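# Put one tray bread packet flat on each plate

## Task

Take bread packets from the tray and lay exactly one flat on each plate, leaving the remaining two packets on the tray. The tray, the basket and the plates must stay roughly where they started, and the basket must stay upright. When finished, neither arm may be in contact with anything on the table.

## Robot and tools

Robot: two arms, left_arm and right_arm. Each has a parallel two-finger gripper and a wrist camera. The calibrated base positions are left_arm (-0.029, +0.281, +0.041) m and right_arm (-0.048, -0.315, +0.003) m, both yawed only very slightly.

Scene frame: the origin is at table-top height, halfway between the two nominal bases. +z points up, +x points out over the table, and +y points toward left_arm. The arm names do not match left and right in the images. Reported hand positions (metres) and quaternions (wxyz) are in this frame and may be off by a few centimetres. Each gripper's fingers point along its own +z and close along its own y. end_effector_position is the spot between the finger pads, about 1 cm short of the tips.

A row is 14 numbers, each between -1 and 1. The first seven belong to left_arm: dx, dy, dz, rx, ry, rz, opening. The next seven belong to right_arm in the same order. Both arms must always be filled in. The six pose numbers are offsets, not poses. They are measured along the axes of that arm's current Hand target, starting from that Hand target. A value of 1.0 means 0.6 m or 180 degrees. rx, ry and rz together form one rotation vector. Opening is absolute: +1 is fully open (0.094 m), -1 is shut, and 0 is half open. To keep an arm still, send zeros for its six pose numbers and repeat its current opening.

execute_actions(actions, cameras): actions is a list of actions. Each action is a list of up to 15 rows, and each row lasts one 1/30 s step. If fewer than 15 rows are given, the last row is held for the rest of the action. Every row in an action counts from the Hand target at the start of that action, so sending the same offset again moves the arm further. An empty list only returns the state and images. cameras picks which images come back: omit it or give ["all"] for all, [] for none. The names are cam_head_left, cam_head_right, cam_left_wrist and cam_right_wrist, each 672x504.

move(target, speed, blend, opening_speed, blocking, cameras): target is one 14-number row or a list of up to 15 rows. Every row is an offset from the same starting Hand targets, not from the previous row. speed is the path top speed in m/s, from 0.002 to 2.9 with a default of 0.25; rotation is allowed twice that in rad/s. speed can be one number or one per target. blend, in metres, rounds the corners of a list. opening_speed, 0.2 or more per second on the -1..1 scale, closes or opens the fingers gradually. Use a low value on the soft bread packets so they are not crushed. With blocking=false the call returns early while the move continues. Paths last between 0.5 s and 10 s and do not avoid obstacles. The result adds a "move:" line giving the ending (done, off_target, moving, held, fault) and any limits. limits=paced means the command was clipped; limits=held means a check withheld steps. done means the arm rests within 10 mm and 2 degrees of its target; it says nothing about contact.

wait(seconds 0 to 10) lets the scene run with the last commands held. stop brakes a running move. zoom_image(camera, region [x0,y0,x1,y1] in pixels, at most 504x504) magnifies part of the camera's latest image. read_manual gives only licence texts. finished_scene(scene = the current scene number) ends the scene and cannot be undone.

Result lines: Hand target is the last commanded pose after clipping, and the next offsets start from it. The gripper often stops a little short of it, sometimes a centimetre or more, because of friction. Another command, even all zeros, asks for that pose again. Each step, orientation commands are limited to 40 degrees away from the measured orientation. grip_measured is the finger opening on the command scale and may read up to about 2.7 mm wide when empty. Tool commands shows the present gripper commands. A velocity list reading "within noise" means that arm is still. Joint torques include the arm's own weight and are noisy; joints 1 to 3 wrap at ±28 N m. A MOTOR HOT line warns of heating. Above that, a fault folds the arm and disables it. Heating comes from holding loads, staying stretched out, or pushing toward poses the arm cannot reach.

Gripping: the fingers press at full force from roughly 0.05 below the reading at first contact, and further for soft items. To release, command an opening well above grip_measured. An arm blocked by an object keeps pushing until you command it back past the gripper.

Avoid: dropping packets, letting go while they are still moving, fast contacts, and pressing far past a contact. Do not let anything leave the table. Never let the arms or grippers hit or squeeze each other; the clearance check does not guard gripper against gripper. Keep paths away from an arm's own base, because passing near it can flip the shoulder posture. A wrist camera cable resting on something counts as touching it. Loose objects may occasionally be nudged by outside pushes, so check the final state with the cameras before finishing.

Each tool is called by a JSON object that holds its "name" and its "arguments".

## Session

{"name": "execute_actions", "arguments": {"actions": []}}

Scene clock: 0.00 s.
left_arm: end_effector_position=(+0.3634, +0.1552, +0.2171) grip_measured=+1.000 end_effector_quat_wxyz=(+0.470, +0.005, +0.882, -0.043) | right_arm: end_effector_position=(+0.2843, -0.3139, +0.3095) grip_measured=+1.000 end_effector_quat_wxyz=(+0.608, +0.157, +0.772, -0.099)
Joint positions: left_arm=[-0.449 1.37 0.882 -0.127 -0.277 -0.276 0.094] | right_arm=[0.288 0.947 0.857 -0.225 0.684 0.243 0.094]
Joint velocities: within noise
Joint torques (N m): no reading
Heat: left arm: 27 °C; right arm: 28 °C.
Hand target: left_arm +0.3658, +0.1547, +0.2280; +0.481, +0.002, +0.875, -0.047 | right_arm +0.2826, -0.3149, +0.3108; +0.608, +0.158, +0.772, -0.101
Tool commands: left_gripper/opening=+1.0 right_gripper/opening=+1.0
camera_calibration:
cam_left_wrist: T_world_to_cam=[[-0.0219456, -0.997714, 0.0639125, 0.15096], [-0.855807, -0.0143005, -0.517098, 0.465566], [0.51683, -0.0660448, -0.853537, 0.0986697], [0, 0, 0, 1]] pos_world=[0.350753, 0.163789, 0.315313]
cam_right_wrist: T_world_to_cam=[[-0.348491, -0.936644, -0.0353994, -0.18225], [-0.584684, 0.246747, -0.772826, 0.519855], [0.732598, -0.248625, -0.633629, -0.00164973], [0, 0, 0, 1]] pos_world=[0.241647, -0.299386, 0.394261]

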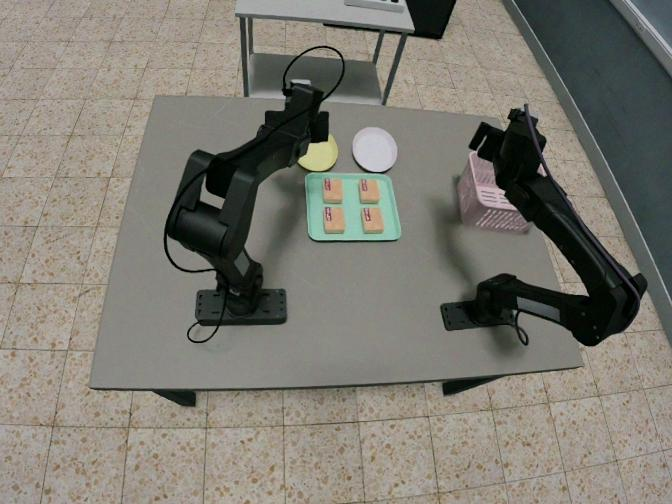

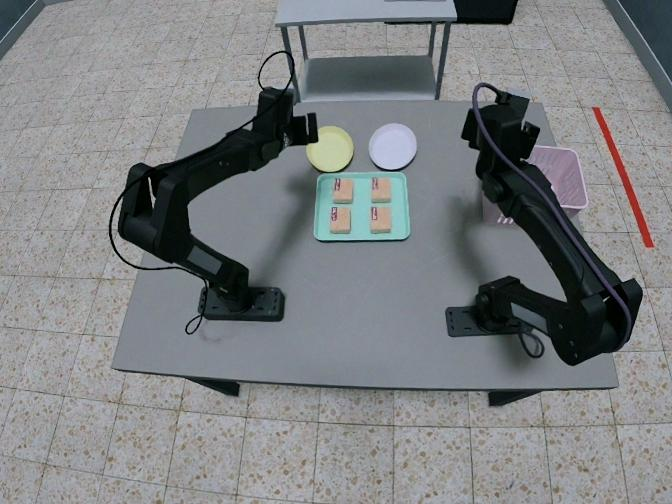

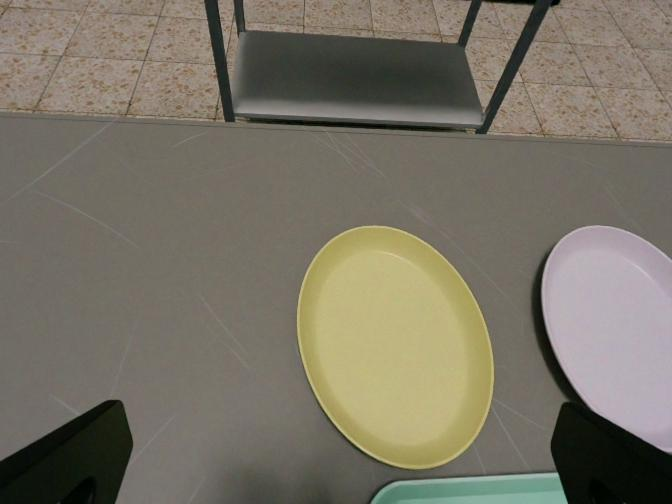

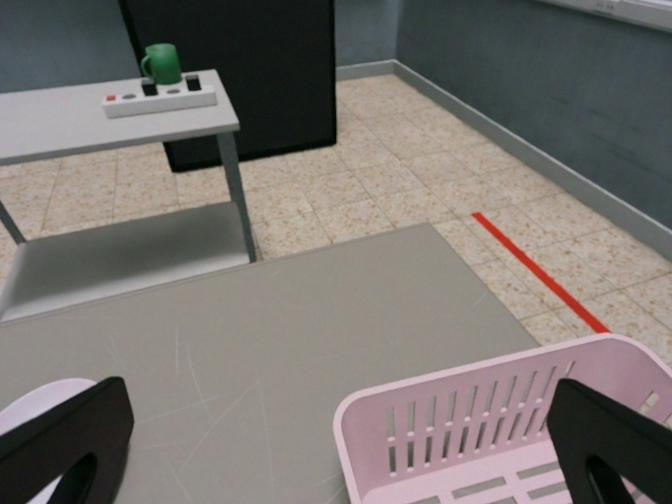

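{"name": "move", "arguments": {"target": [0.2595,-0.155,0.0127,-0.0295,0.1531,0.0066,0.7,0.3263,0.206,-0.0302,-0.0911,0.255,-0.0832,0.7], "speed": 0.35}}

Scene clock: 23.40 s.
left_arm: end_effector_position=(+0.2776, +0.0619, +0.0932) grip_measured=+0.702 end_effector_quat_wxyz=(+0.253, +0.005, +0.967, +0.007) | right_arm: end_effector_position=(+0.2684, -0.1730, +0.1276) grip_measured=+0.701 end_effector_quat_wxyz=(+0.262, -0.001, +0.965, -0.001)
Joint positions: left_arm=[-0.81 1.715 1.037 -0.525 -0.364 -0.713 0.08] | right_arm=[0.499 1.446 1.048 -0.71 0.271 0.489 0.08]
Joint velocities: within noise
Joint torques (N m): left_arm=[-0.12 -6.46 9.14 0.63 -0.19 -0.06] | right_arm=[0.38 -5.37 9.14 0.8 0.11 0.1]
Heat: left arm: 32 °C; right arm: 31 °C.
Hand target: left_arm +0.2842, +0.0550, +0.1002; +0.259, +0.000, +0.966, +0.000 | right_arm +0.2700, -0.1700, +0.1298; +0.259, +0.000, +0.966, +0.000
Off the commanded pose: left_arm 0.012 m, 1 deg | right_arm 0.004 m, 0 deg.
move: off_target (left_arm)
camera_calibration:
cam_left_wrist: T_world_to_cam=[[0.0143049, -0.999319, -0.0340039, 0.0630712], [-0.996914, -0.0116289, -0.0776332, 0.324772], [0.077185, 0.0350095, -0.996402, 0.160155], [0, 0, 0, 1]] pos_world=[0.310506, 0.061198, 0.186936]
cam_right_wrist: T_world_to_cam=[[0.0160132, -0.999841, -0.00778194, -0.174546], [-0.996158, -0.015283, -0.0862331, 0.312686], [0.0861005, 0.0091329, -0.996245, 0.194168], [0, 0, 0, 1]] pos_world=[0.297562, -0.171513, 0.219044]

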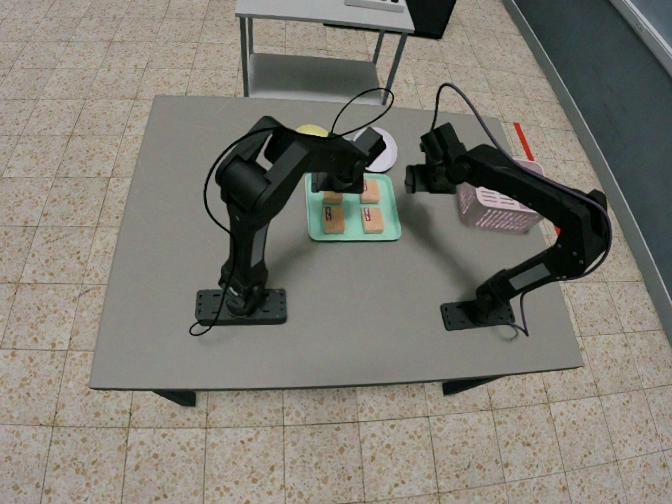

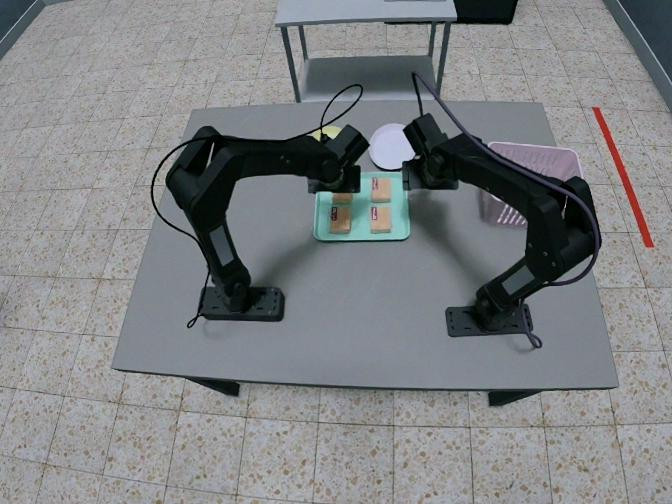

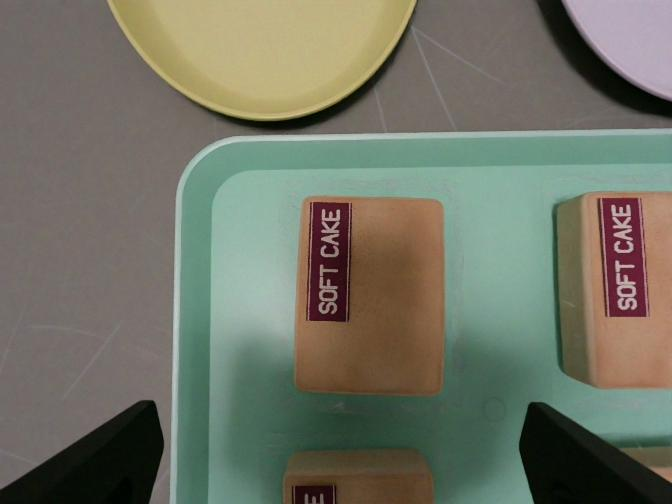

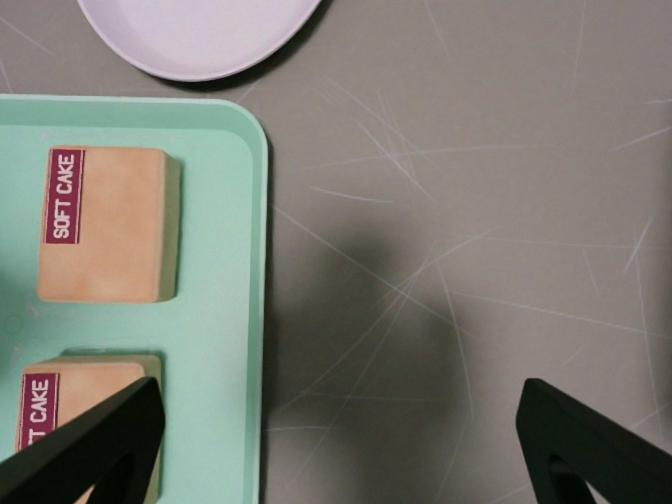

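{"name": "move", "arguments": {"target": [[0.0492,0.0017,0.153,0,0,0,0.7,0,0,0,0,0,0,0.7],[0.0492,0.0017,0.153,0,0,0,0,0,0,0,0,0,0,0.7],[-0.0508,0.0017,-0.0202,0,0,0,0,0,0,0,0,0,0,0.7],[-0.2697,0.0625,0.1557,0,0,0,0,-0.013,0.1825,0.0842,0,0,0,0.7]], "speed": [0.15,0.2,0.18,0.25], "opening_speed": 0.6, "cameras": ["cam_left_wrist","cam_right_wrist"]}}

Scene clock: 44.33 s.
left_arm: end_effector_position=(+0.4631, +0.1003, +0.0954) grip_measured=+0.270 end_effector_quat_wxyz=(+0.251, -0.006, +0.968, +0.006) | right_arm: end_effector_position=(+0.2954, -0.0632, +0.0912) grip_measured=+0.701 end_effector_quat_wxyz=(+0.253, -0.006, +0.967, +0.005)
Joint positions: left_arm=[-0.445 2.174 1.68 -0.614 -0.215 -0.387 0.06] | right_arm=[0.712 1.831 1.327 -0.675 0.338 0.689 0.08]
Joint velocities: within noise
Joint torques (N m): left_arm=[-0.57 -10.29 10 0.84 -0.1 0.09] | right_arm=[0.09 -8.42 8.9 0.89 0.31 0.11]
Heat: left arm: 32 °C; right arm: 33 °C.
Hand target: left_arm +0.4711, +0.0926, +0.1005; +0.259, +0.000, +0.966, +0.000 | right_arm +0.3021, -0.0605, +0.0901; +0.259, +0.000, +0.966, +0.000
Off the commanded pose: left_arm 0.012 m, 1 deg | right_arm 0.007 m, 1 deg.
move: off_target (left_arm); target 2's new opening was sent with left_arm's hand 0.011 m and 1 deg from that target
camera_calibration:
cam_left_wrist: T_world_to_cam=[[0.0344471, -0.999048, -0.0267589, 0.0887717], [-0.996763, -0.0323974, -0.0735842, 0.51199], [0.0726473, 0.029207, -0.99693, 0.149349], [0, 0, 0, 1]] pos_world=[0.496425, 0.100912, 0.18894]
cam_right_wrist: T_world_to_cam=[[0.0269752, -0.999503, -0.0163293, -0.0679294], [-0.997391, -0.0258168, -0.0674207, 0.336123], [0.0669656, 0.0181054, -0.997591, 0.160878], [0, 0, 0, 1]] pos_world=[0.326305, -0.0621307, 0.182043]
Images, in order (width x height): cam_left_wrist 672x504, cam_right_wrist 672x504.

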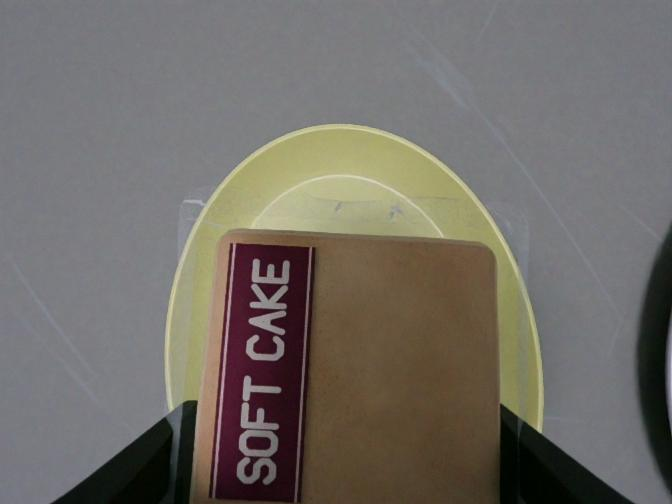

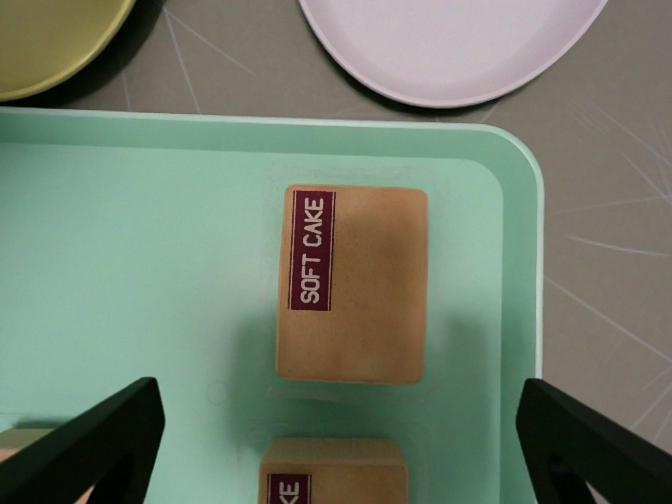

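{"name": "move", "arguments": {"target": [[0.0932,0.0073,0.1242,0,0,0,0,0.0457,-0.0167,0.1453,0.0067,0,0.0115,0.7],[0.0932,0.0073,0.1242,0,0,0,0.95,0.0457,-0.0167,0.1453,0.0067,0,0.0115,0]], "speed": [0.12,0.2], "opening_speed": 0.6, "cameras": ["cam_left_wrist","cam_right_wrist"]}}

Scene clock: 65.90 s.
left_arm: end_effector_position=(+0.4644, +0.0983, +0.0211) grip_measured=+0.948 end_effector_quat_wxyz=(+0.267, -0.006, +0.964, -0.002) | right_arm: end_effector_position=(+0.3227, -0.0640, +0.0169) grip_measured=+0.243 end_effector_quat_wxyz=(+0.266, +0.018, +0.964, +0.009)
Joint positions: left_arm=[-0.447 2.269 1.502 -0.303 -0.215 -0.387 0.092] | right_arm=[0.669 1.997 1.222 -0.371 0.342 0.69 0.058]
Joint velocities: within noise
Joint torques (N m): left_arm=[-0.49 -10.25 4.94 1.07 -0.1 0.07] | right_arm=[-0.42 -9.01 5.24 1.05 0.25 0.04]
Heat: left arm: 31 °C; right arm: 32 °C.
Hand target: left_arm +0.4600, +0.0970, +0.0080; +0.259, +0.000, +0.966, +0.000 | right_arm +0.3219, -0.0704, +0.0008; +0.259, +0.020, +0.966, -0.005
Off the commanded pose: left_arm 0.014 m, 1 deg | right_arm 0.017 m, 2 deg.
move: off_target (left_arm, right_arm); target 2's new opening was sent with right_arm's hand 0.017 m and 2 deg from that target
camera_calibration:
cam_left_wrist: T_world_to_cam=[[0.0322605, -0.999431, -0.00982164, 0.0854019], [-0.993756, -0.0310241, -0.107171, 0.506918], [0.106805, 0.0132177, -0.994192, 0.0609056], [0, 0, 0, 1]] pos_world=[0.494493, 0.100275, 0.115717]
cam_right_wrist: T_world_to_cam=[[-0.0168496, -0.999198, -0.0363252, -0.0561551], [-0.99536, 0.020205, -0.0940759, 0.361162], [0.0947344, 0.0345715, -0.994902, 0.0770931], [0, 0, 0, 1]] pos_world=[0.351237, -0.0660725, 0.108637]
Images, in order (width x height): cam_left_wrist 672x504, cam_right_wrist 672x504.

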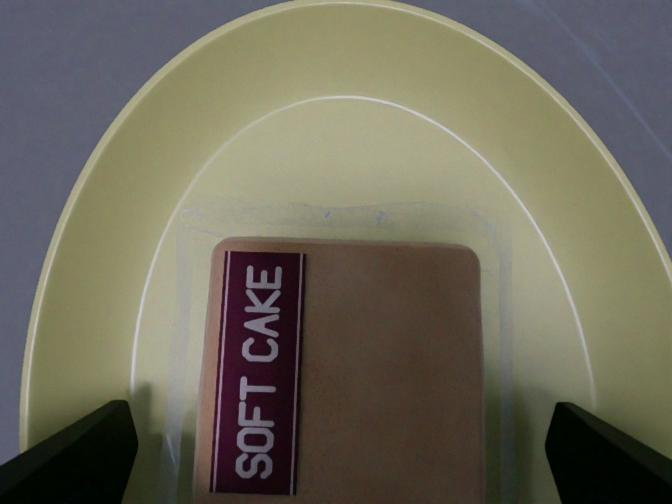

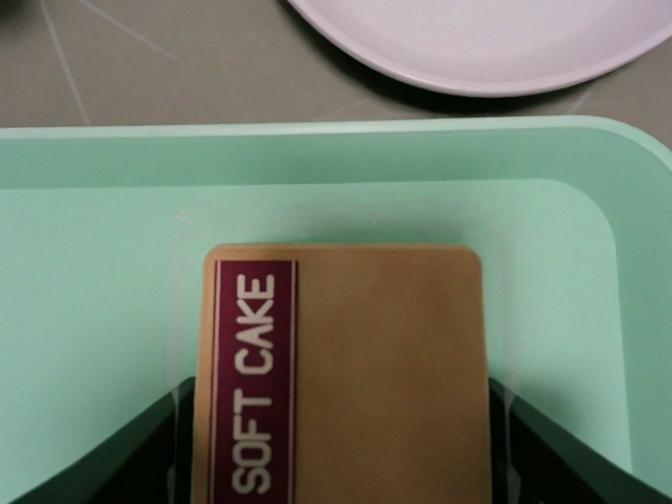

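{"name": "move", "arguments": {"target": [[0,0,-0.12,0,0,0,0.95,-0.1,0,-0.1733,0,0,0,0],[0,0.1,-0.25,0,0,0,0.95,-0.3027,-0.04,0.0032,-0.0067,0,-0.0115,0]], "speed": [0.15,0.22], "cameras": ["cam_left_wrist","cam_right_wrist"]}}

Scene clock: 76.00 s.
left_arm: end_effector_position=(+0.3896, +0.1549, +0.1306) grip_measured=+0.948 end_effector_quat_wxyz=(+0.255, -0.003, +0.967, +0.003) | right_arm: end_effector_position=(+0.4776, -0.1039, +0.1039) grip_measured=+0.228 end_effector_quat_wxyz=(+0.272, +0.005, +0.962, +0.006)
Joint positions: left_arm=[-0.389 1.799 1.281 -0.569 -0.187 -0.33 0.092] | right_arm=[0.392 2.294 2.043 -0.812 0.222 0.403 0.058]
Joint velocities: within noise
Joint torques (N m): left_arm=[0.16 -11.22 5.12 0.84 -0.06 0.08] | right_arm=[0.29 -12.01 9.44 0.91 0.07 -0.01]
Heat: left arm: 31 °C; right arm: 31 °C.
Hand target: left_arm +0.3848, +0.1569, +0.1379; +0.259, +0.000, +0.966, +0.000 | right_arm +0.4790, -0.1009, +0.0900; +0.259, +0.000, +0.966, +0.000
Off the commanded pose: left_arm 0.009 m, 1 deg | right_arm 0.014 m, 2 deg.
move: off_target (right_arm)
camera_calibration:
cam_left_wrist: T_world_to_cam=[[0.027206, -0.999349, -0.0237094, 0.149262], [-0.996336, -0.025185, -0.0817275, 0.442905], [0.0810772, 0.025846, -0.996373, 0.185371], [0, 0, 0, 1]] pos_world=[0.422192, 0.155528, 0.224435]
cam_right_wrist: T_world_to_cam=[[0.00636532, -0.99971, -0.0232072, -0.102686], [-0.994386, -0.00387682, -0.105738, 0.522487], [0.105618, 0.02375, -0.994123, 0.143821], [0, 0, 0, 1]] pos_world=[0.505018, -0.104046, 0.195839]
Images, in order (width x height): cam_left_wrist 672x504, cam_right_wrist 672x504.

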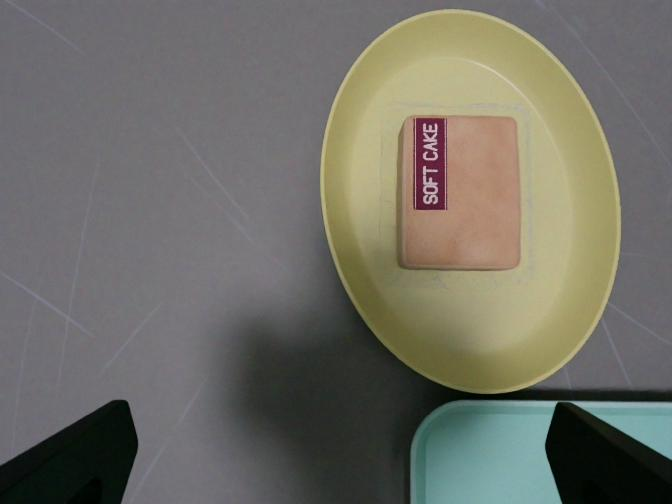

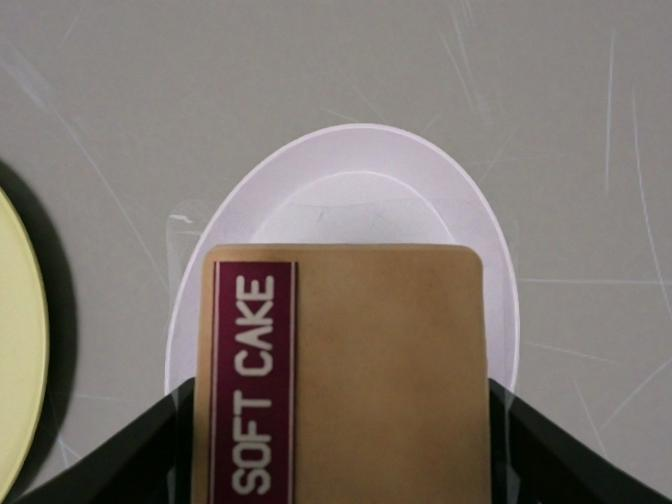

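{"name": "move", "arguments": {"target": [[0,0,0,0,0,0,0.95,0.0888,-0.0035,0.1373,0,0,0,0],[0,0,0,0,0,0,0.95,0.0888,-0.0035,0.1373,0,0,0,0.95],[0,0,0,0,0,0,0.95,0.0888,-0.0035,0.0173,0,0,0,0.95],[0,0,0,0,0,0,0.95,0.0888,-0.0035,-0.1,0,0,0,0.95]], "speed": [0.12,0.2,0.12,0.2], "opening_speed": 0.6, "cameras": ["cam_head_right","cam_right_wrist"]}}

Scene clock: 90.40 s.
left_arm: end_effector_position=(+0.3895, +0.1549, +0.1305) grip_measured=+0.948 end_effector_quat_wxyz=(+0.255, -0.002, +0.967, +0.003) | right_arm: end_effector_position=(+0.4079, -0.0985, +0.1093) grip_measured=+0.949 end_effector_quat_wxyz=(+0.258, -0.004, +0.966, +0.006)
Joint positions: left_arm=[-0.389 1.799 1.281 -0.57 -0.187 -0.33 0.092] | right_arm=[0.468 2.056 1.701 -0.747 0.24 0.459 0.092]
Joint velocities: within noise
Joint torques (N m): left_arm=[0.16 -11.22 5.12 0.84 -0.06 0.08] | right_arm=[0.18 -15.64 6.08 0.8 0.23 0.11]
Heat: left arm: 31 °C; right arm: 31 °C.
Hand target: left_arm +0.3848, +0.1569, +0.1379; +0.259, +0.000, +0.966, +0.000 | right_arm +0.4028, -0.1031, +0.1153; +0.259, +0.000, +0.966, +0.000
Off the commanded pose: left_arm 0.009 m, 1 deg | right_arm 0.009 m, 1 deg.
move: done; target 2's new opening was sent with right_arm's hand 0.028 m and 2 deg from that target
camera_calibration:
cam_right_wrist: T_world_to_cam=[[0.0248721, -0.999502, -0.0194194, -0.10469], [-0.996706, -0.0232932, -0.0776811, 0.449834], [0.0771901, 0.0212875, -0.996789, 0.168071], [0, 0, 0, 1]] pos_world=[0.437983, -0.0977379, 0.200442]
Images, in order (width x height): cam_head_right 672x504, cam_right_wrist 672x504.

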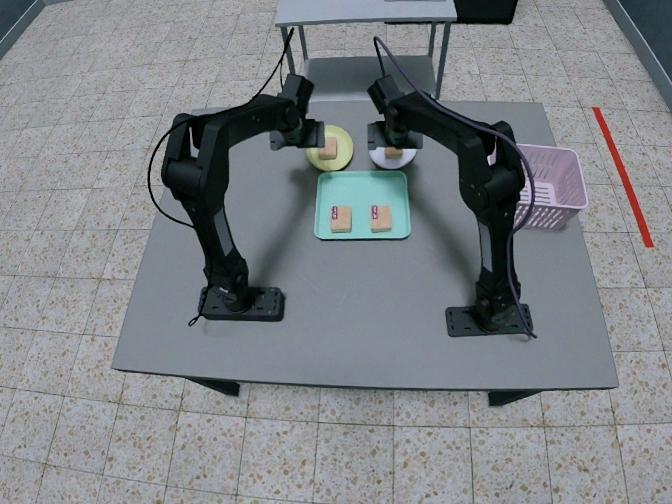

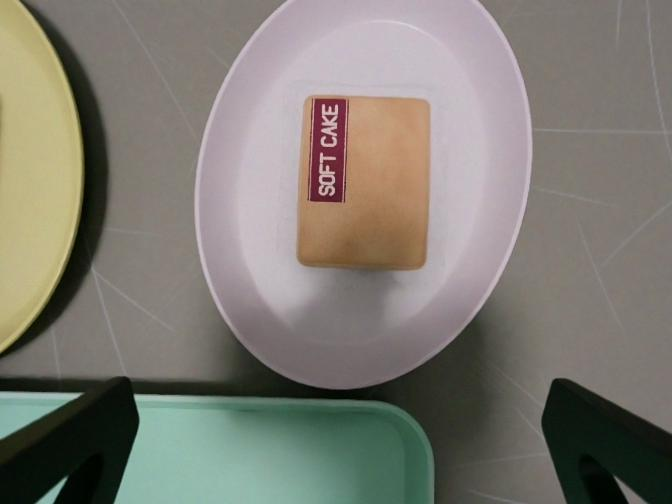

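{"name": "finished_scene", "arguments": {"scene": 3}}

The scene is finished: the task was done.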